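# Copy the reference drawing onto the paper pad with markers

## Task

Using the markers, reproduce the reference image named 'drawing' on the paper pad. The image stands for the entire sheet, and its upper edge matches the long side of the pad that is farthest from the robot. The scrap strip next to the pad may be used freely and is not checked.

## Robot and tools

Robot: two arms, left_arm and right_arm, each ending in a five-fingered hand. The right arm has a right hand and the left arm a mirrored left hand. The scene holds a paper pad, a scrap strip beside it, and markers. The reference images can be viewed with show_instructions.

Frames. Scene frame: origin at table height, halfway between the nominal arm bases; +z up, +x away from the robot over the table, left_arm on the +y side. Calibrated bases: left_arm at (-0.034, +0.470, 0) m, right_arm at (-0.012, -0.370, 0) m, each turned very slightly about z. Poses and velocities of each hand in results are given in that arm's own base frame. Fixed cameras and the table use the scene frame. Offsets you send are along the current Hand target's own axes.

Hand point: a spot 0.05 m in front of the palm and 0.15 m from the wrist flange along the fingers. Its +z runs along straight fingers, +y points out of the palm, +x runs across the palm away from the thumb on the right hand and toward the thumb on the left hand. Straight fingertips extend 0.06 to 0.07 m past the point. A bracket on the little-finger side of the wrist can strike things, and with fingers level the wrist may sit below the hand point and reach the table first.

The 28-number row (used by execute_actions and move): one list covering both arms, all values in [-1, 1]. Order: left_arm dx, dy, dz, rx, ry, rz; left hand thumb_turn, thumb_bend, index, middle, ring, little, force_limit, speed; then the same fourteen for right_arm. The six pose values are offsets, not poses: measured from the arm's Hand target as it stands when the action or move begins, along that target's axes; 1.0 equals 0.6 m of travel or 180 degrees of turn, and rx, ry, rz form a single rotation vector. Within one action every row counts from the same starting target, so sending an offset again moves further. Six zeros for an arm just requests its Hand target again. The six finger values are absolute targets: -1 open/straight, +1 closed (thumb_turn +1 puts the thumb across from the fingers). force_limit maps -1..+1 to about 0..10 N at the fingertip (0..15 N for the two thumb motors); speed rises from near zero at -1 to full at +0.48 and stays full above. No value means leave unchanged: to keep a hand as is, resend the last eight hand numbers you actually sent it; if none yet, send its hand_measured six values plus hand_force_limit and hand_speed. The thumb and fingers grip objects roughly 0.035 to 0.065 m thick, or handles down to about 0.025 m. Close slowly (speed -0.94 or below) for a gentle hold.

Tools.
execute_actions: actions is a list of actions; each action is a table of up to 15 rows, one row per 1/30 s step; a short table repeats its final row to fill 15 steps. cameras optional (names, ["all"] or []).
move: target is one row or a list of up to 15 rows, every row an offset from the same starting Hand targets. speed in m/s, 0.002 to 3.6, default 0.25 (turns up to twice that in rad/s), one value or one per target. blend in m rounds corners in a list. stop_force in N, 3 to 120, ends an arm's path when its wrist sensor feels that much push against the motion; use it slow and small to find the paper, leave it out to lift off something. zero (only with stop_force) re-zeros first; blocking=false returns early but not with stop_force. Paths are straight and do not avoid obstacles; steer around each arm's own base.
wait: seconds 0 to 10. stop: brakes a running move. zoom_image: camera plus region [x0, y0, x1, y1] in pixels, at most 504 by 504, on the newest image. zero_wrist_force: arm = left_arm or right_arm. finished_scene: scene 1, ends the scene for good.

Cameras: cam_high, cam_low, cam_above, cam_left_wrist, cam_right_wrist, each 672x504.

Results: Hand target (your last commanded pose after clipping, base for the next offsets), end_effector_position (m), quaternion and velocities, joint positions and torques, hand_measured, hand_stopped_by (moving, target, force, stalled, fault), hand_load_n (positive when a finger is pushed open; near 0 means nothing held), Wrist force/torque in the hand's axes, and for move a move: line such as done, off_target, moving, held or fault, with limits=paced (pose clipped) or limits=held (steps withheld). The hand often rests a little short of its target; send the missing amount as an offset. Orientation commands are clipped to 32 degrees from the current one each step.

Avoid: pressing a marker hard into the table (arms are stiff; an arm faults and halts 10 s at about 150 N outside force or at joint torque limits of 138 N m for the three big joints and 25.7 N m for the wrists), fast contacts, arm-to-arm contact or one hand closing on the other's fingers, letting a marker drop or anything leave the table, and long stretched holds that overheat motors (MOTOR HOT, then an over-temperature stop).

Each tool is called after "Request:" by a JSON object that holds its "fn" and its "kwargs", one argument or row to a line.

Reference images:

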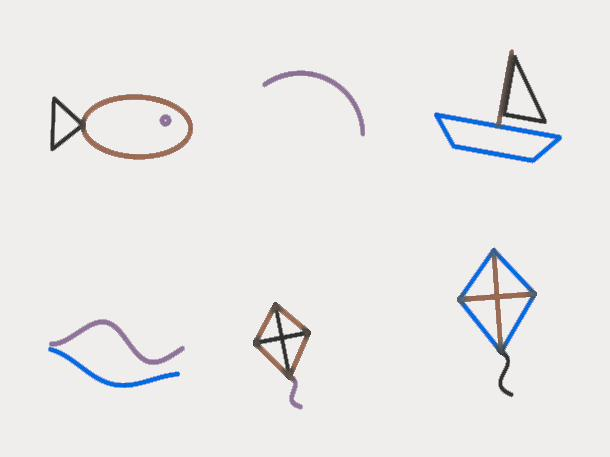

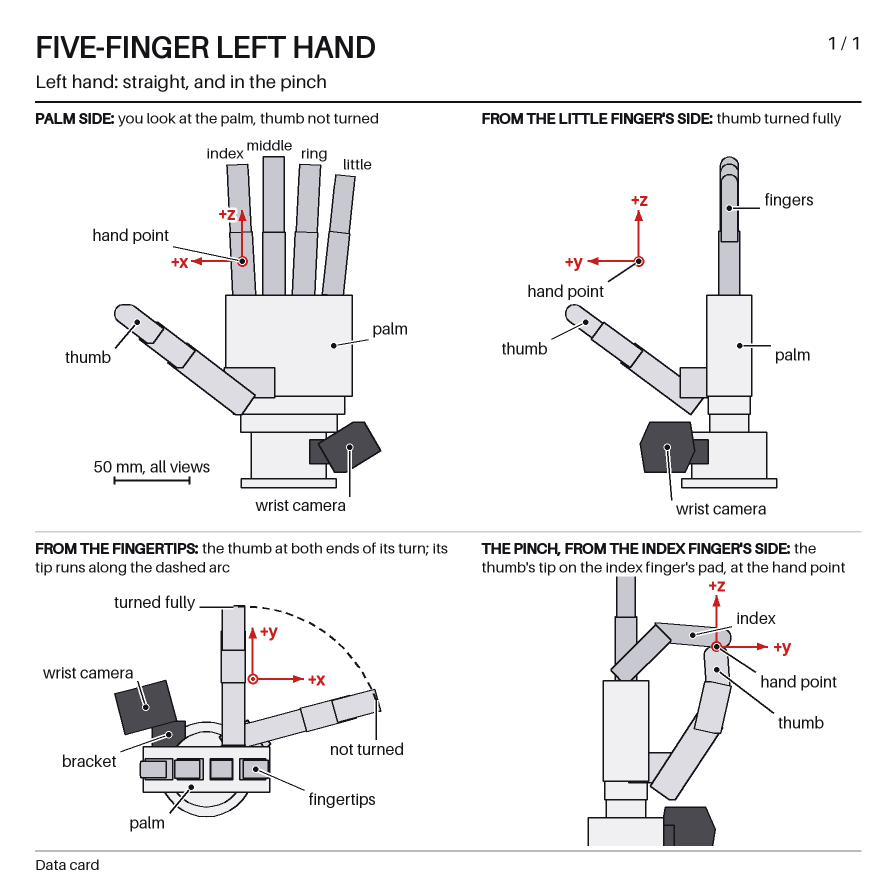

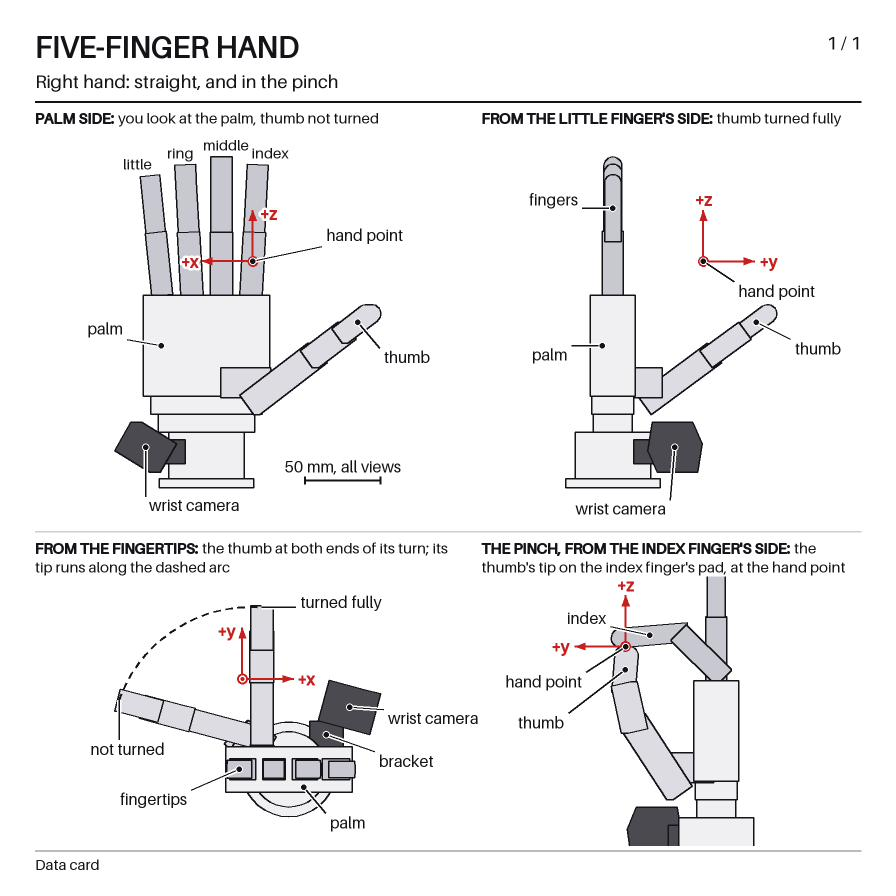

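## Session

Request:
{"fn": "execute_actions", "kwargs": {
  "actions": []
}}

Request:
{"fn": "show_instructions", "kwargs": {

}}

Scene clock: 0.00 s.
left_arm: end_effector_position=(+0.0254, -0.2465, +0.1596) hand_measured=(-1.000, -1.000, -1.000, -1.000, -1.000, -1.000) hand_load_n=(+0.0, +0.0, +0.0, +0.0, +0.0, +0.0) hand_stopped_by=(target, target, target, target, target, target) hand_force_limit=0.00 hand_speed=-0.80 end_effector_quat_wxyz=(-0.363, +0.892, +0.265, -0.056) | right_arm: end_effector_position=(+0.3080, +0.4619, +0.1156) hand_measured=(-1.000, -1.000, -1.000, -1.000, -1.000, -1.000) hand_load_n=(+0.0, +0.0, +0.0, +0.0, +0.5, +0.0) hand_stopped_by=(target, target, target, target, target, target) hand_force_limit=0.00 hand_speed=-0.80 end_effector_quat_wxyz=(-0.518, -0.027, +0.846, +0.125)
Joint positions: left_arm=[2.046 -1.891 -1.954 1.523 -1.594 -0.113] | right_arm=[0.388 -0.592 1.283 1.926 1.043 -1.555]
Joint velocities: within noise
Joint torques (N m): no reading
Wrist force (N): no reading
Wrist torque (N m): no reading
Wrist force, peak (N): no reading
Hand target: left_arm +0.0254, -0.2465, +0.1596; -0.363, +0.892, +0.265, -0.056 | right_arm +0.3080, +0.4619, +0.1156; -0.518, -0.027, +0.846, +0.125

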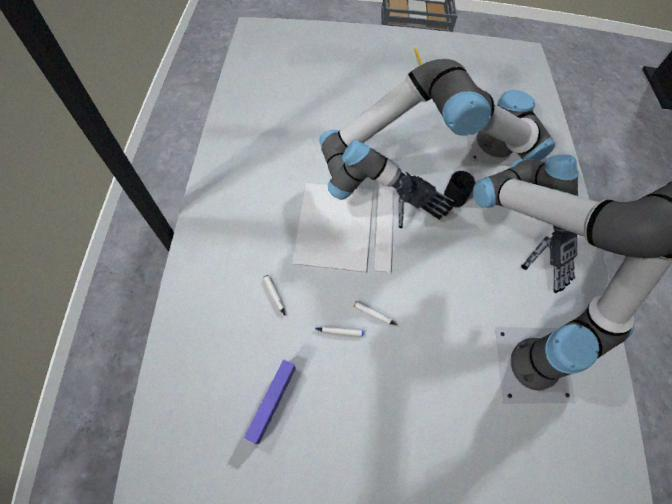

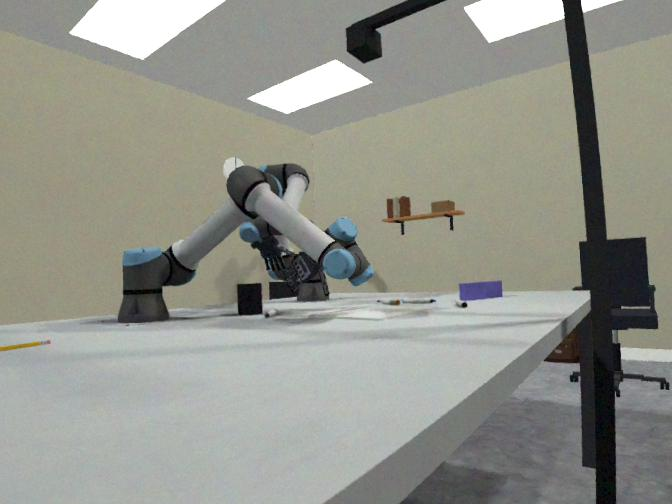

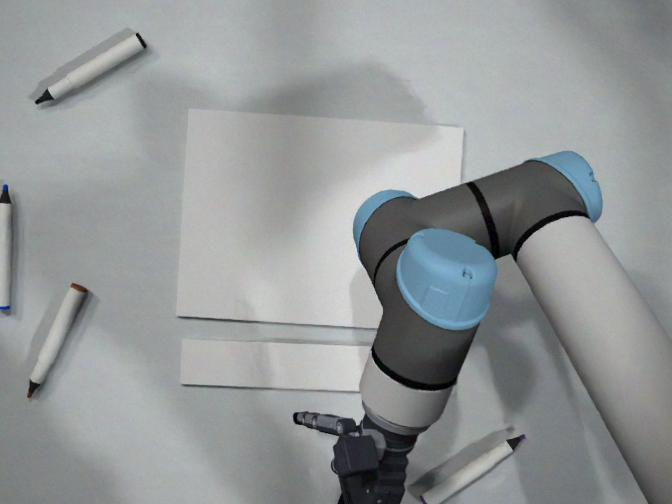

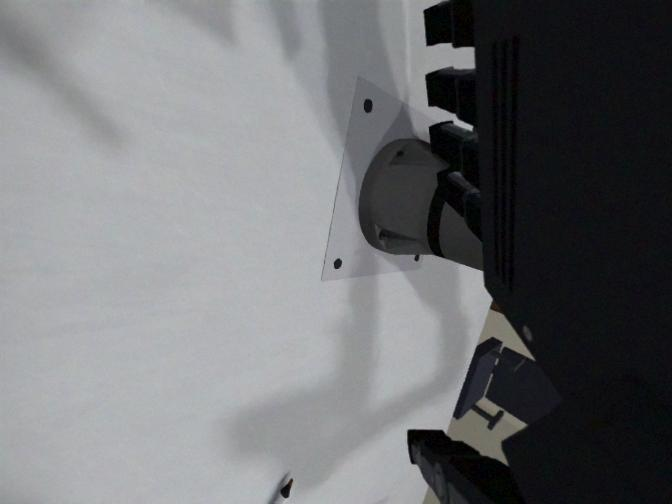

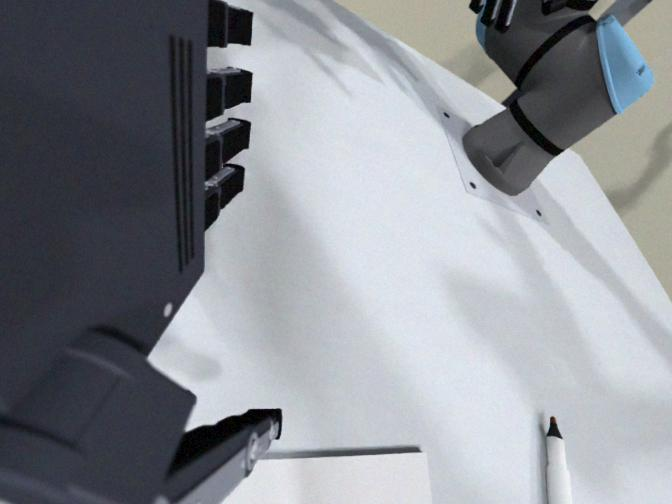

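Reference images for this scene: drawing, FIVE-FINGER LEFT HAND page 1, FIVE-FINGER HAND page 1.

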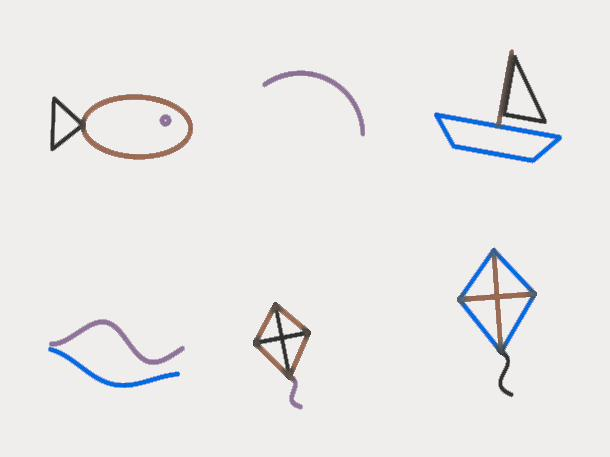

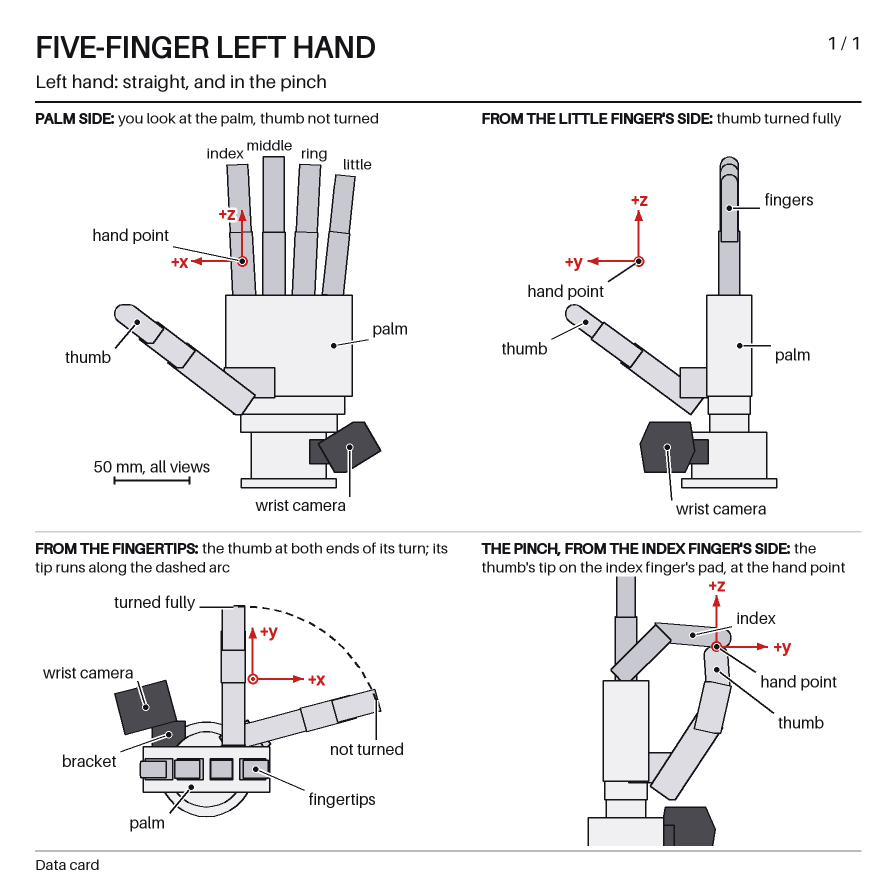

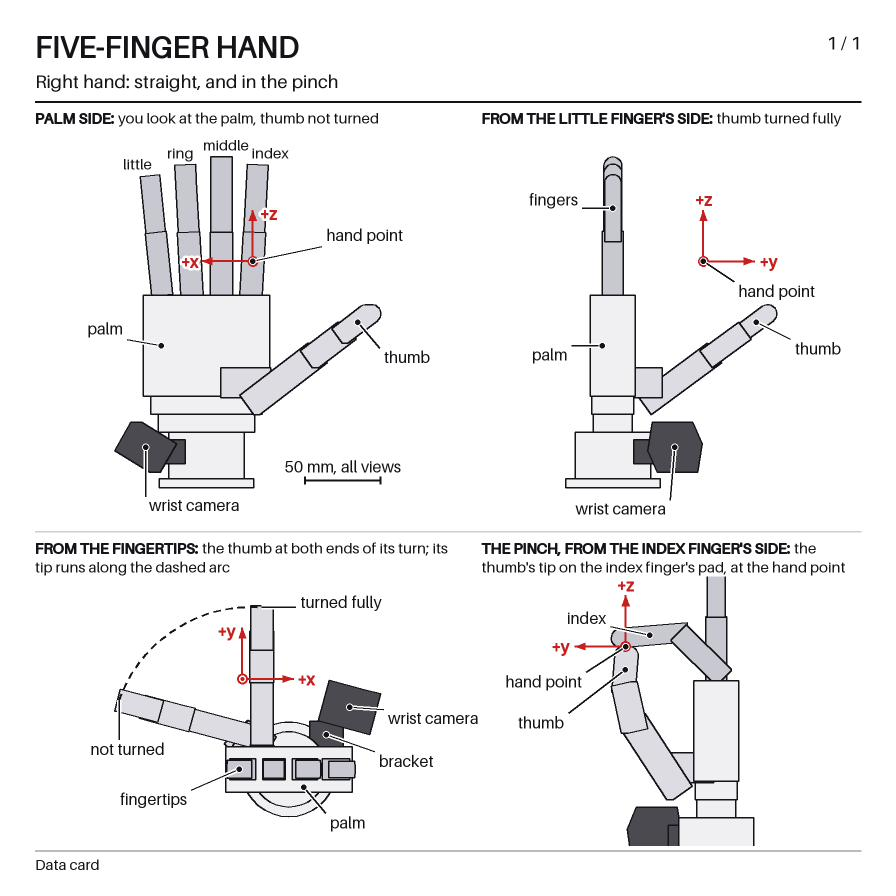

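Request:
{"fn": "move", "kwargs": {
  "target": [0,0,0,0,0,0,-1,-1,-1,-1,-1,-1,0,-0.8,0.29,0.08,-0.144,0,0,0,-1,-1,-1,-1,-1,-1,0,-0.8],
  "speed": 0.2,
  "cameras": ["cam_high","cam_above"]
}}

Scene clock: 150.87 s.
left_arm: end_effector_position=(+0.0254, -0.2465, +0.1596) hand_measured=(-1.000, -1.000, -1.000, -1.000, -1.000, -1.000) hand_load_n=(+0.0, +0.0, +0.0, +0.0, +0.0, +0.0) hand_stopped_by=(target, target, target, target, target, target) hand_force_limit=0.00 hand_speed=-0.80 end_effector_quat_wxyz=(-0.363, +0.892, +0.265, -0.056) | right_arm: end_effector_position=(+0.3078, +0.4620, +0.3156) hand_measured=(-1.000, -1.000, -1.000, -1.000, -1.000, -1.000) hand_load_n=(+0.0, +0.0, +0.0, +0.0, +0.0, +0.0) hand_stopped_by=(target, target, target, target, target, target) hand_force_limit=0.00 hand_speed=-0.80 end_effector_quat_wxyz=(-0.518, -0.027, +0.846, +0.125)
Joint positions: left_arm=[2.046 -1.891 -1.954 1.523 -1.594 -0.113] | right_arm=[0.388 -0.838 1.172 2.283 1.042 -1.555]
Joint torques (N m): left_arm=[-0.78 27.21 12.41 -2.63 -0.05 -0.2] | right_arm=[-1.1 -52.84 -22.62 4.14 1.32 -1.21]
Wrist force (N): left_arm=[0.2 -0.2 0.2] | right_arm=[0.0 0.1 0.1]
Wrist torque (N m): left_arm=[-0.04 -0.01 0.02] | right_arm=[0.02 -0.01 -0.01]
Wrist force, peak (N): left_arm=[0.4 -0.4 0.1] | right_arm=[0.9 0.4 -0.4]
Hand target: left_arm +0.0254, -0.2465, +0.1596; -0.363, +0.892, +0.265, -0.056 | right_arm +0.3078, +0.4620, +0.3157; -0.518, -0.027, +0.846, +0.125
Off the commanded pose: left_arm 0.000 m, 0 deg | right_arm 0.000 m, 0 deg.
move: done
Images, in order (width x height): cam_high 672x504, cam_above 672x504.

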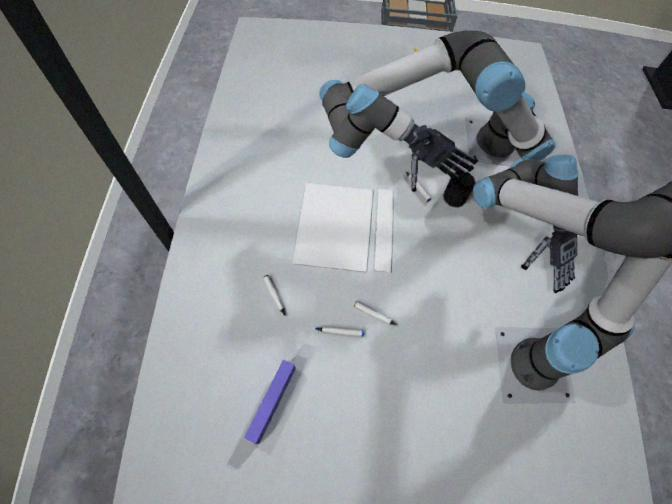

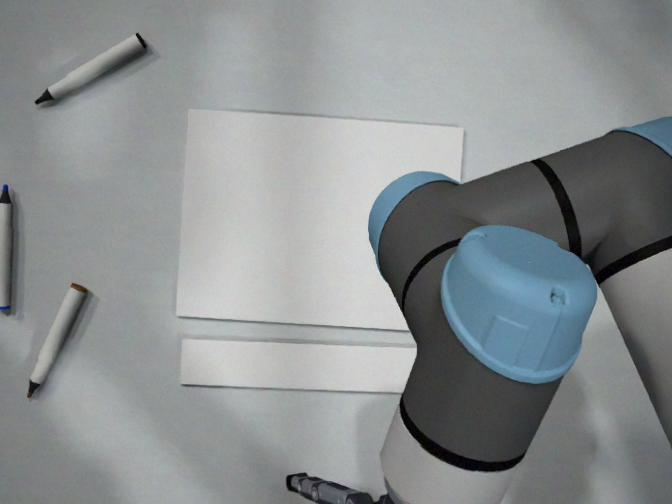

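Request:
{"fn": "move", "kwargs": {
  "target": [0,0,0,0,0,0,-1,-1,-1,-1,-1,-1,0,-0.8,0.0115,-0.5772,-0.2345,0.333,-0.2036,-0.4243,-1,-1,-1,-1,-1,-1,0,-0.8],
  "speed": 0.4,
  "cameras": ["cam_high","cam_low","cam_above","cam_right_wrist"]
}}

Scene clock: 196.33 s.
left_arm: end_effector_position=(+0.0254, -0.2465, +0.1596) hand_measured=(-1.000, -1.000, -1.000, -1.000, -1.000, -1.000) hand_load_n=(+0.0, +0.0, +0.0, +0.0, +0.0, +0.0) hand_stopped_by=(target, target, target, target, target, target) hand_force_limit=0.00 hand_speed=-0.80 end_effector_quat_wxyz=(-0.363, +0.892, +0.265, -0.056) | right_arm: end_effector_position=(+0.3998, +0.1001, +0.2998) hand_measured=(-1.000, -1.000, -1.000, -1.000, -1.000, -1.000) hand_load_n=(+0.0, +0.0, +0.0, +0.0, +0.0, +0.0) hand_stopped_by=(target, target, target, target, target, target) hand_force_limit=0.00 hand_speed=-0.80 end_effector_quat_wxyz=(+0.000, +0.707, -0.707, +0.000)
Joint positions: left_arm=[2.046 -1.891 -1.954 1.523 -1.594 -0.113] | right_arm=[-0.141 -1.202 1.225 1.548 1.571 -3.283]
Joint torques (N m): left_arm=[-0.07 27.24 12.32 -2.92 0.04 -0.26] | right_arm=[-13.67 -41.54 -10.04 0.91 -2.15 -1.26]
Wrist force (N): left_arm=[0.0 -0.3 0.0] | right_arm=[0.6 -0.2 0.9]
Wrist torque (N m): left_arm=[-0.04 0.00 0.01] | right_arm=[-0.10 -0.05 0.12]
Wrist force, peak (N): left_arm=[0.5 -0.2 0.1] | right_arm=[1.4 -0.5 0.8]
Hand target: left_arm +0.0254, -0.2465, +0.1596; -0.363, +0.892, +0.265, -0.056 | right_arm +0.3998, +0.1000, +0.2998; +0.000, +0.707, -0.707, +0.000
Off the commanded pose: left_arm 0.000 m, 0 deg | right_arm 0.000 m, 0 deg.
move: done
Images, in order (width x height): cam_high 672x504, cam_low 672x504, cam_above 672x504, cam_right_wrist 672x504.

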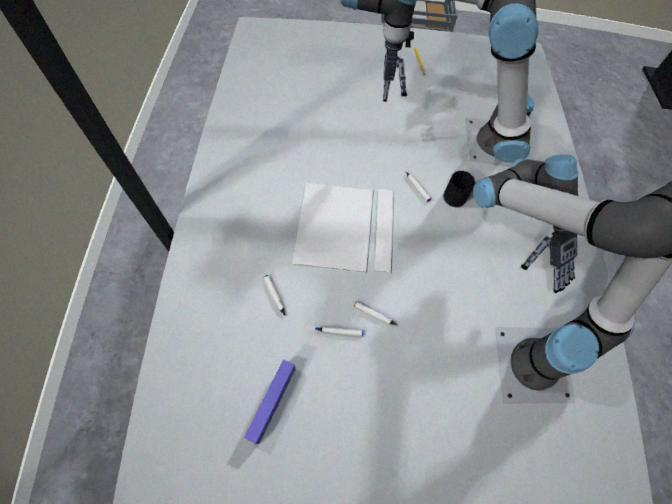

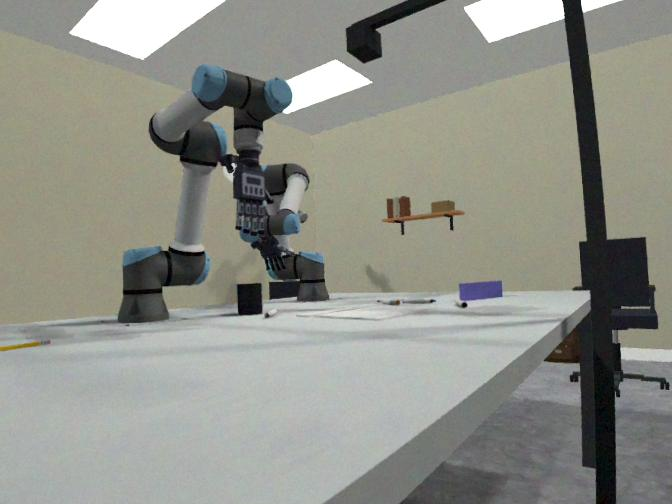

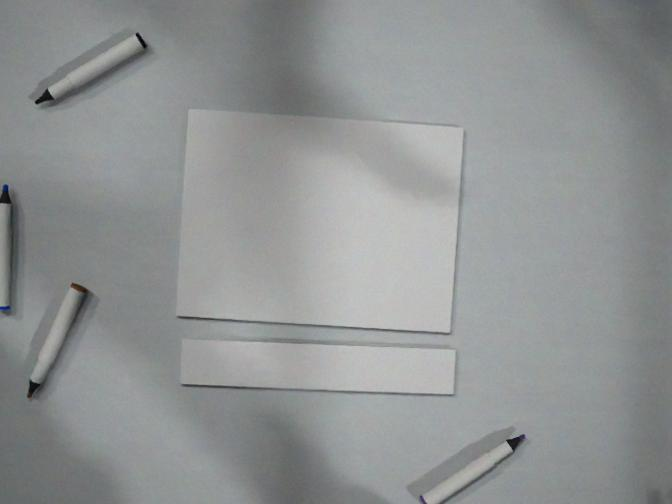

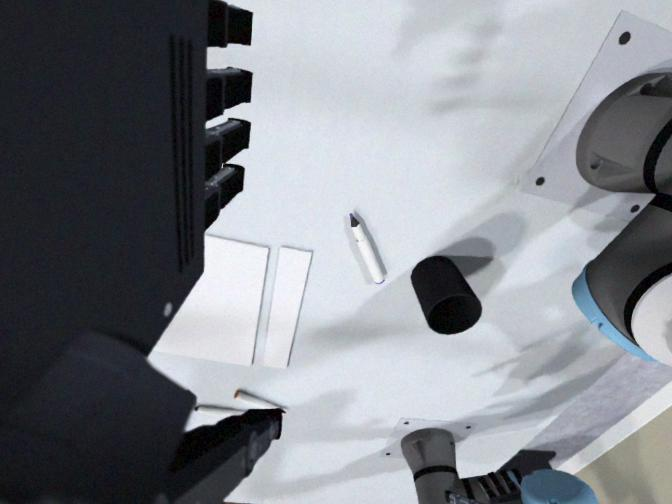

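Request:
{"fn": "zoom_image", "kwargs": {
  "camera": "cam_above",
  "region": [0, 20, 200, 170]
}}

Request:
{"fn": "zoom_image", "kwargs": {
  "camera": "cam_above",
  "region": [0, 270, 200, 420]
}}

Request:
{"fn": "zoom_image", "kwargs": {
  "camera": "cam_above",
  "region": [400, 354, 600, 504]
}}

Request:
{"fn": "zoom_image", "kwargs": {
  "camera": "cam_high",
  "region": [240, 160, 460, 350]
}}

Scaled by 2.520 from the camera's 672x504 image, which has a finer 960x720 frame.

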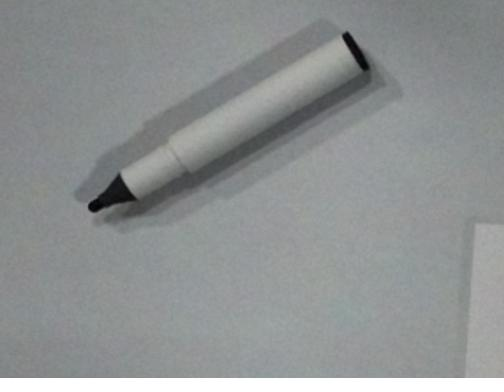

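Scaled by 2.520 from the camera's 672x504 image, which has a finer 960x720 frame.

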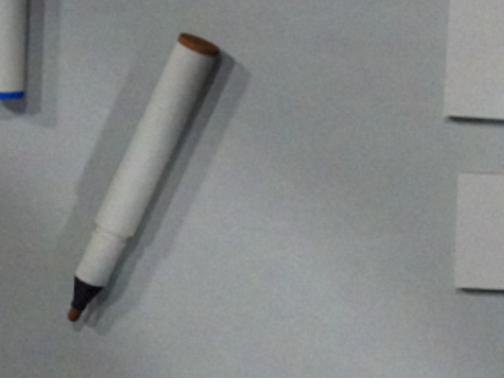

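Scaled by 2.520 from the camera's 672x504 image, which has a finer 960x720 frame.

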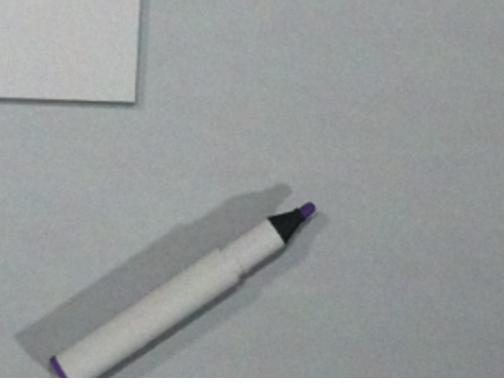

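Scaled by 2.291 from the camera's 672x504 image, which has a finer 960x720 frame.

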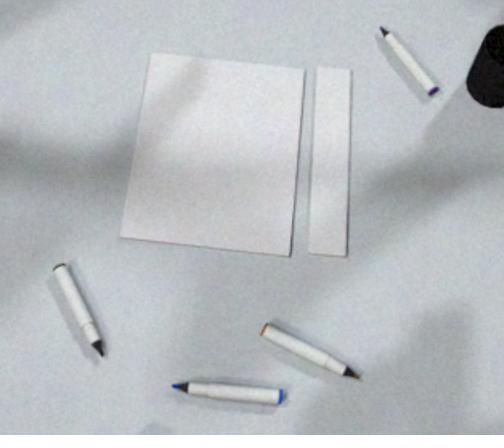

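Request:
{"fn": "move", "kwargs": {
  "target": [0,0,0,0,0,0,-1,-1,-1,-1,-1,-1,0,-0.8,-0.75,-0.0167,0,0.3426,-0.2233,-0.3189,1,-0.1,-0.35,-0.35,-1,-1,0,-0.3],
  "speed": 0.4,
  "cameras": ["cam_high","cam_above","cam_right_wrist"]
}}

Scene clock: 304.03 s.
left_arm: end_effector_position=(+0.0254, -0.2465, +0.1596) hand_measured=(-1.000, -1.000, -1.000, -1.000, -1.000, -1.000) hand_load_n=(+0.0, +0.0, +0.0, +0.0, +0.0, +0.0) hand_stopped_by=(target, target, target, target, target, target) hand_force_limit=0.00 hand_speed=-0.80 end_effector_quat_wxyz=(-0.363, +0.892, +0.265, -0.056) | right_arm: end_effector_position=(+0.4098, +0.5499, +0.2997) hand_measured=(+1.000, -0.100, -0.350, -0.350, -1.000, -1.000) hand_load_n=(+0.0, +0.5, +0.0, +0.0, +0.0, +0.0) hand_stopped_by=(target, target, target, target, target, target) hand_force_limit=0.00 hand_speed=-0.30 end_effector_quat_wxyz=(-0.561, +0.802, -0.169, +0.118)
Joint positions: left_arm=[2.046 -1.891 -1.954 1.523 -1.594 -0.113] | right_arm=[0.495 -1.278 1.373 0.337 0.957 -3.401]
Joint torques (N m): left_arm=[-0.31 27.18 12.36 -2.83 0.06 -0.1] | right_arm=[12.63 -24.91 -25.51 -2.1 -2.59 1.7]
Wrist force (N): left_arm=[0.2 -0.3 0.3] | right_arm=[0.0 -0.2 0.0]
Wrist torque (N m): left_arm=[-0.05 -0.02 0.02] | right_arm=[0.02 -0.06 -0.11]
Wrist force, peak (N): left_arm=[0.4 -0.3 0.2] | right_arm=[1.6 -0.5 0.7]
Hand target: left_arm +0.0254, -0.2465, +0.1596; -0.363, +0.892, +0.265, -0.056 | right_arm +0.4098, +0.5500, +0.2997; -0.561, +0.802, -0.169, +0.118
Off the commanded pose: left_arm 0.000 m, 0 deg | right_arm 0.000 m, 0 deg.
move: done
Images, in order (width x height): cam_high 672x504, cam_above 672x504, cam_right_wrist 672x504.

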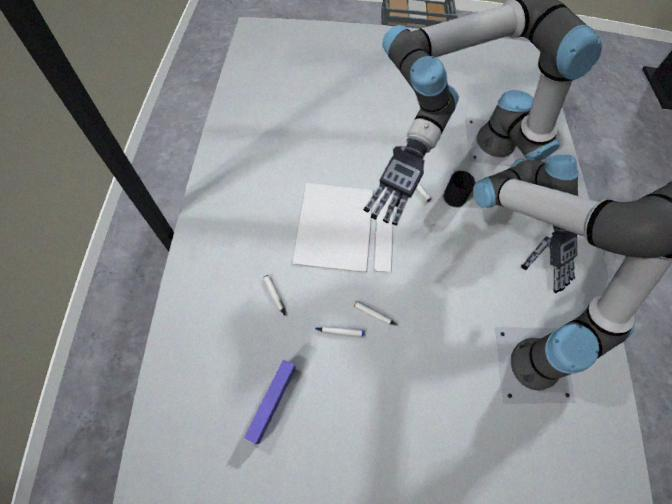

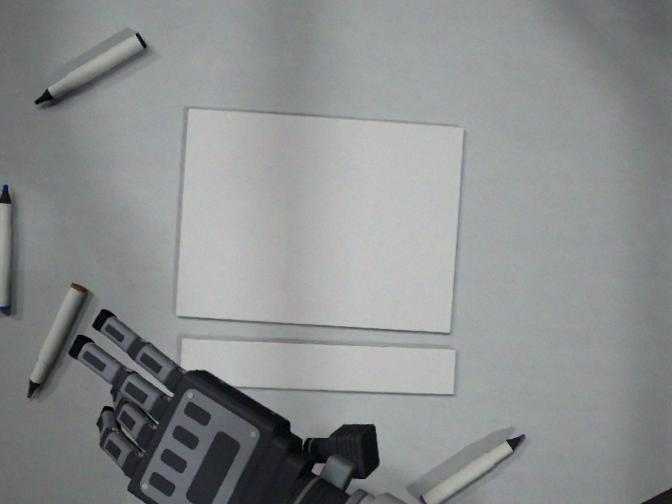

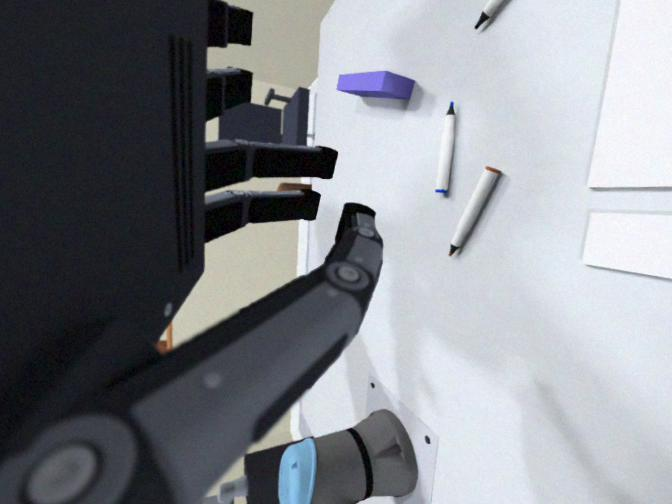

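Request:
{"fn": "move", "kwargs": {
  "target": [0,0,0,0,0,0,-1,-1,-1,-1,-1,-1,0,-0.8,-0.0967,0.2207,0.3668,0.0556,0,0,1,-0.1,-0.35,-0.35,-1,-1,0,-0.3],
  "speed": 0.25,
  "cameras": ["cam_high","cam_low","cam_above","cam_right_wrist"]
}}

Scene clock: 314.23 s.
left_arm: end_effector_position=(+0.0254, -0.2465, +0.1596) hand_measured=(-1.000, -1.000, -1.000, -1.000, -1.000, -1.000) hand_load_n=(+0.0, +0.0, +0.0, +0.0, -0.5, +0.0) hand_stopped_by=(target, target, target, target, target, target) hand_force_limit=0.00 hand_speed=-0.80 end_effector_quat_wxyz=(-0.363, +0.892, +0.265, -0.056) | right_arm: end_effector_position=(+0.4220, +0.7211, +0.1001) hand_measured=(+1.000, -0.100, -0.350, -0.350, -1.000, -1.000) hand_load_n=(+0.0, +0.0, +0.0, +0.0, +0.0, +0.0) hand_stopped_by=(target, target, target, target, target, target) hand_force_limit=0.00 hand_speed=-0.30 end_effector_quat_wxyz=(-0.629, +0.750, -0.158, +0.133)
Joint positions: left_arm=[2.046 -1.891 -1.954 1.523 -1.594 -0.113] | right_arm=[0.725 -0.886 1.394 -0.317 1.148 -3.221]
Joint torques (N m): left_arm=[-0.55 27.99 12.29 -3.15 0.27 -0.12] | right_arm=[12.88 -37.5 -23.28 -3.06 1.81 1.5]
Wrist force (N): left_arm=[0.2 -0.3 -0.1] | right_arm=[0.1 -0.1 -0.1]
Wrist torque (N m): left_arm=[-0.04 -0.03 0.03] | right_arm=[0.04 -0.06 -0.15]
Wrist force, peak (N): left_arm=[0.3 -0.4 0.2] | right_arm=[0.5 -0.8 -0.8]
Hand target: left_arm +0.0254, -0.2465, +0.1596; -0.363, +0.892, +0.265, -0.056 | right_arm +0.4220, +0.7212, +0.1000; -0.629, +0.749, -0.158, +0.133
Off the commanded pose: left_arm 0.000 m, 0 deg | right_arm 0.000 m, 0 deg.
move: done
Images, in order (width x height): cam_high 672x504, cam_low 672x504, cam_above 672x504, cam_right_wrist 672x504.

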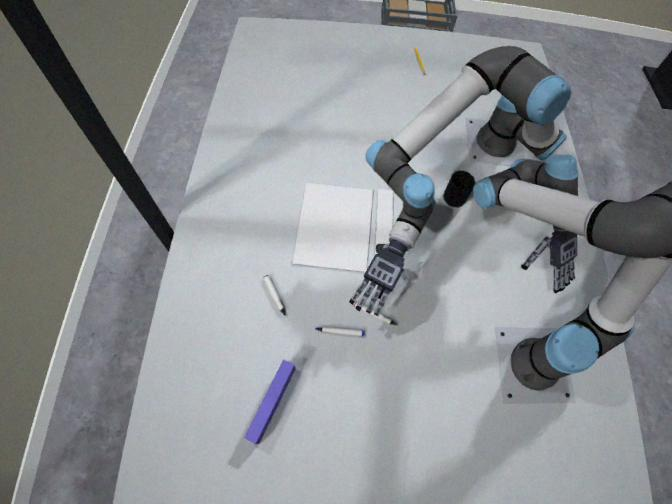

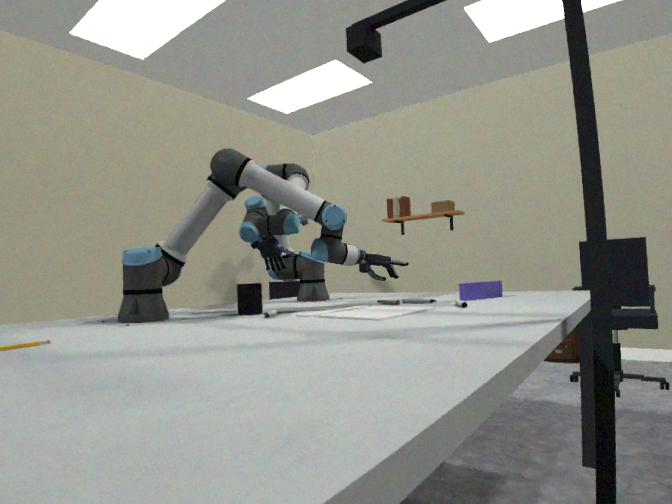

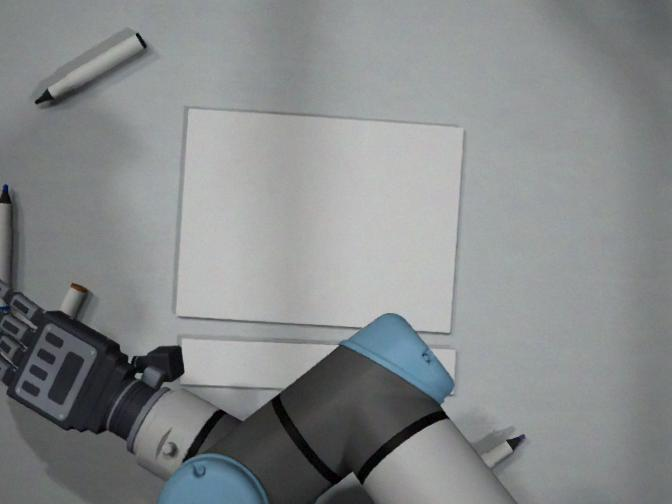

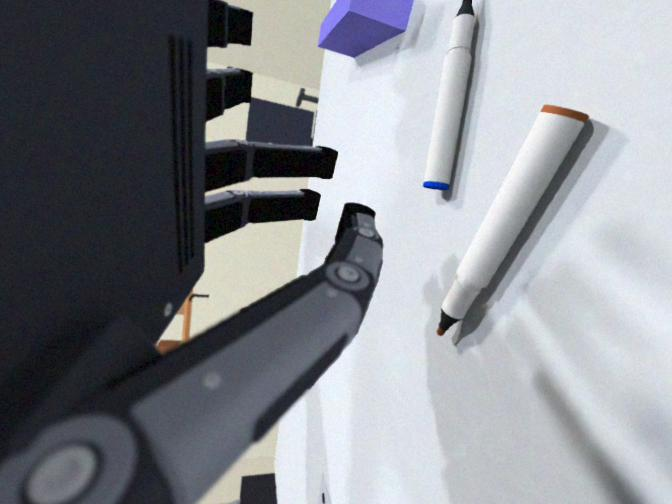

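Request:
{"fn": "zoom_image", "kwargs": {
  "camera": "cam_above",
  "region": [0, 260, 200, 460]
}}

Request:
{"fn": "zoom_image", "kwargs": {
  "camera": "cam_right_wrist",
  "region": [200, 60, 620, 375]
}}

Request:
{"fn": "zoom_image", "kwargs": {
  "camera": "cam_low",
  "region": [280, 200, 500, 340]
}}

Request:
{"fn": "zoom_image", "kwargs": {
  "camera": "cam_high",
  "region": [290, 200, 450, 360]
}}

Scaled by 2.520 from the camera's 672x504 image, which has a finer 960x720 frame.

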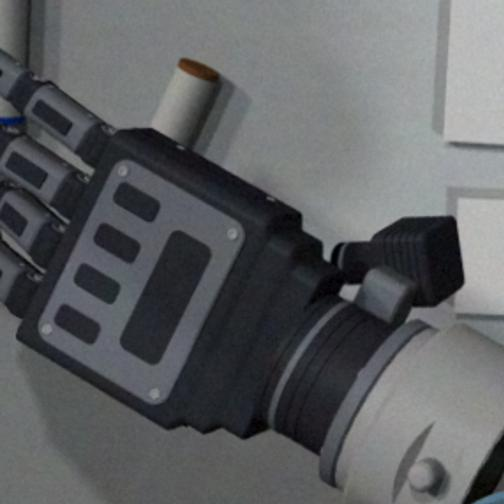

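Scaled by 1.200 from the camera's 672x504 image, which has a finer 960x720 frame.

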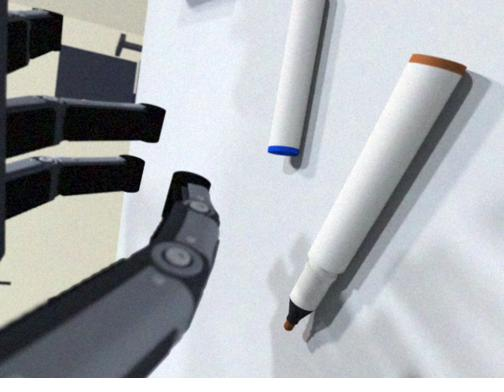

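Scaled by 2.291 from the camera's 672x504 image, which has a finer 960x720 frame.

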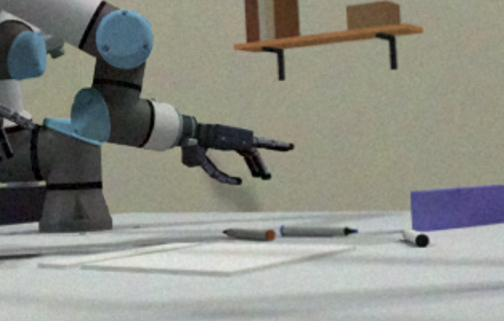

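Scaled by 3.150 from the camera's 672x504 image, which has a finer 960x720 frame.

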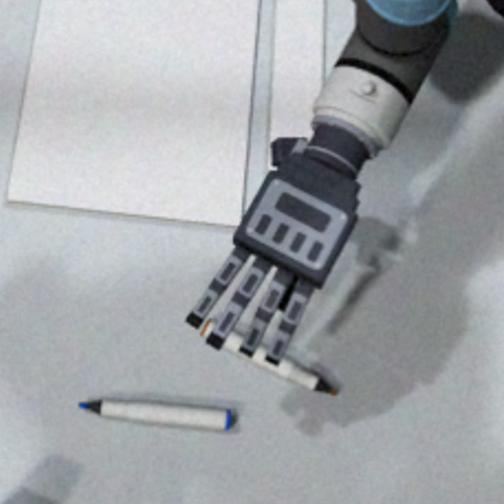

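Request:
{"fn": "move", "kwargs": {
  "target": [0,0,0,0,0,0,-1,-1,-1,-1,-1,-1,0,-0.8,0,0.0985,0.0174,0,0,0,1,-0.1,-0.35,-0.35,-1,-1,0,-0.3],
  "speed": 0.15,
  "stop_force": 5,
  "cameras": ["cam_high","cam_low","cam_above","cam_right_wrist"]
}}

Request:
{"fn": "zoom_image", "kwargs": {
  "camera": "cam_right_wrist",
  "region": [240, 80, 540, 305]
}}

Request:
{"fn": "zoom_image", "kwargs": {
  "camera": "cam_low",
  "region": [340, 230, 480, 320]
}}

Request:
{"fn": "zoom_image", "kwargs": {
  "camera": "cam_high",
  "region": [330, 240, 430, 350]
}}

Scene clock: 366.50 s.
left_arm: end_effector_position=(+0.0254, -0.2465, +0.1596) hand_measured=(-1.000, -1.000, -1.000, -1.000, -1.000, -1.000) hand_load_n=(+0.0, +0.0, +0.0, +0.0, +0.0, +0.0) hand_stopped_by=(target, target, target, target, target, target) hand_force_limit=0.00 hand_speed=-0.80 end_effector_quat_wxyz=(-0.363, +0.892, +0.265, -0.056) | right_arm: end_effector_position=(+0.4221, +0.7212, +0.0400) hand_measured=(+1.000, -0.100, -0.350, -0.350, -1.000, -1.000) hand_load_n=(+0.0, +0.5, +0.0, +0.0, +0.0, +0.0) hand_stopped_by=(target, target, target, target, target, target) hand_force_limit=0.00 hand_speed=-0.30 end_effector_quat_wxyz=(-0.629, +0.749, -0.158, +0.133)
Joint positions: left_arm=[2.046 -1.891 -1.954 1.523 -1.594 -0.113] | right_arm=[0.725 -0.809 1.433 -0.433 1.148 -3.221]
Joint torques (N m): left_arm=[-1.38 28.18 11.49 -3.07 0.22 -0.21] | right_arm=[-6.03 -39.49 -10.14 -2.92 1.62 1.56]
Wrist force (N): left_arm=[0.1 -0.3 -0.1] | right_arm=[0.0 -0.1 -0.1]
Wrist torque (N m): left_arm=[-0.03 -0.02 0.02] | right_arm=[0.04 -0.06 -0.15]
Wrist force, peak (N): left_arm=[0.2 -0.4 0.2] | right_arm=[-0.1 -1.0 -0.2]
Hand target: left_arm +0.0254, -0.2465, +0.1596; -0.363, +0.892, +0.265, -0.056 | right_arm +0.4221, +0.7212, +0.0400; -0.629, +0.749, -0.158, +0.133
Off the commanded pose: left_arm 0.000 m, 0 deg | right_arm 0.000 m, 0 deg.
move: done
Images, in order (width x height): cam_high 672x504, cam_low 672x504, cam_above 672x504, cam_right_wrist 672x504.

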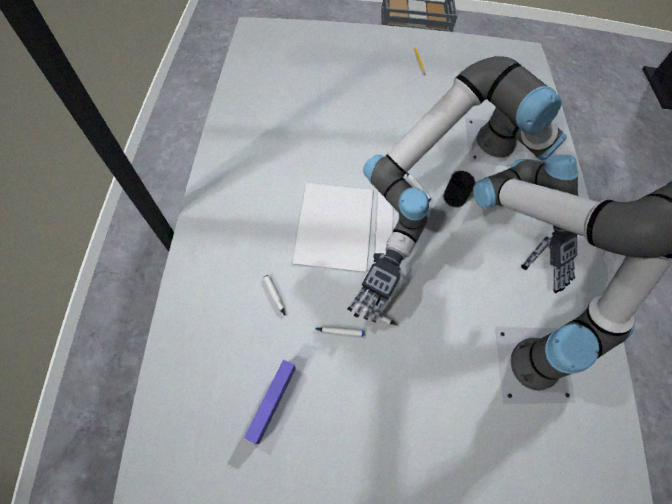

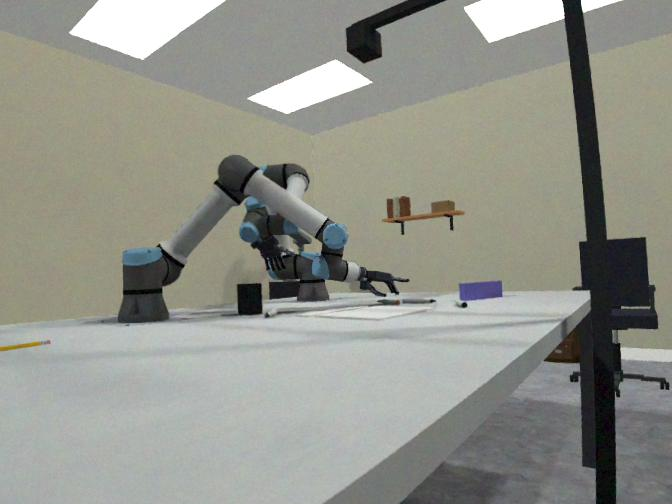

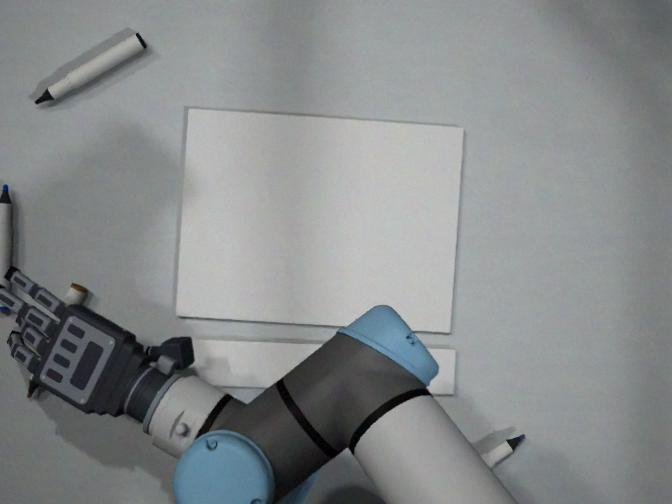

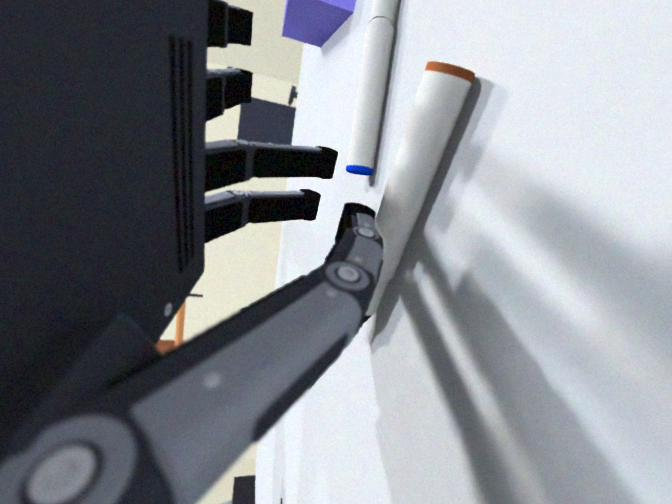

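Scaled by 1.680 from the camera's 672x504 image, which has a finer 960x720 frame.

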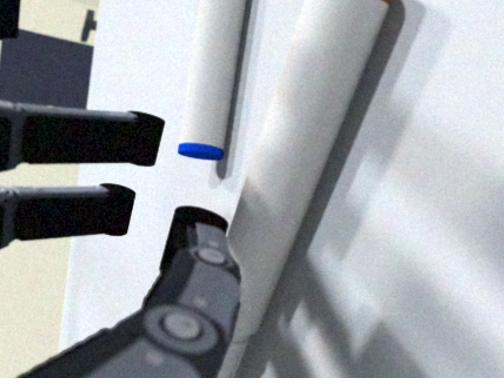

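Scaled by 3.600 from the camera's 672x504 image, which has a finer 960x720 frame.

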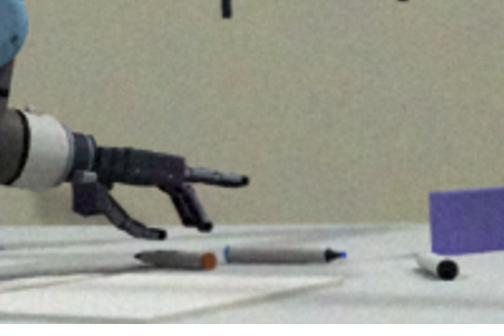

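Scaled by 4.582 from the camera's 672x504 image, which has a finer 960x720 frame.

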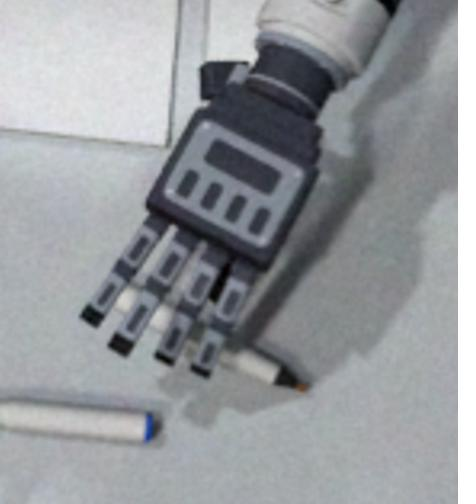

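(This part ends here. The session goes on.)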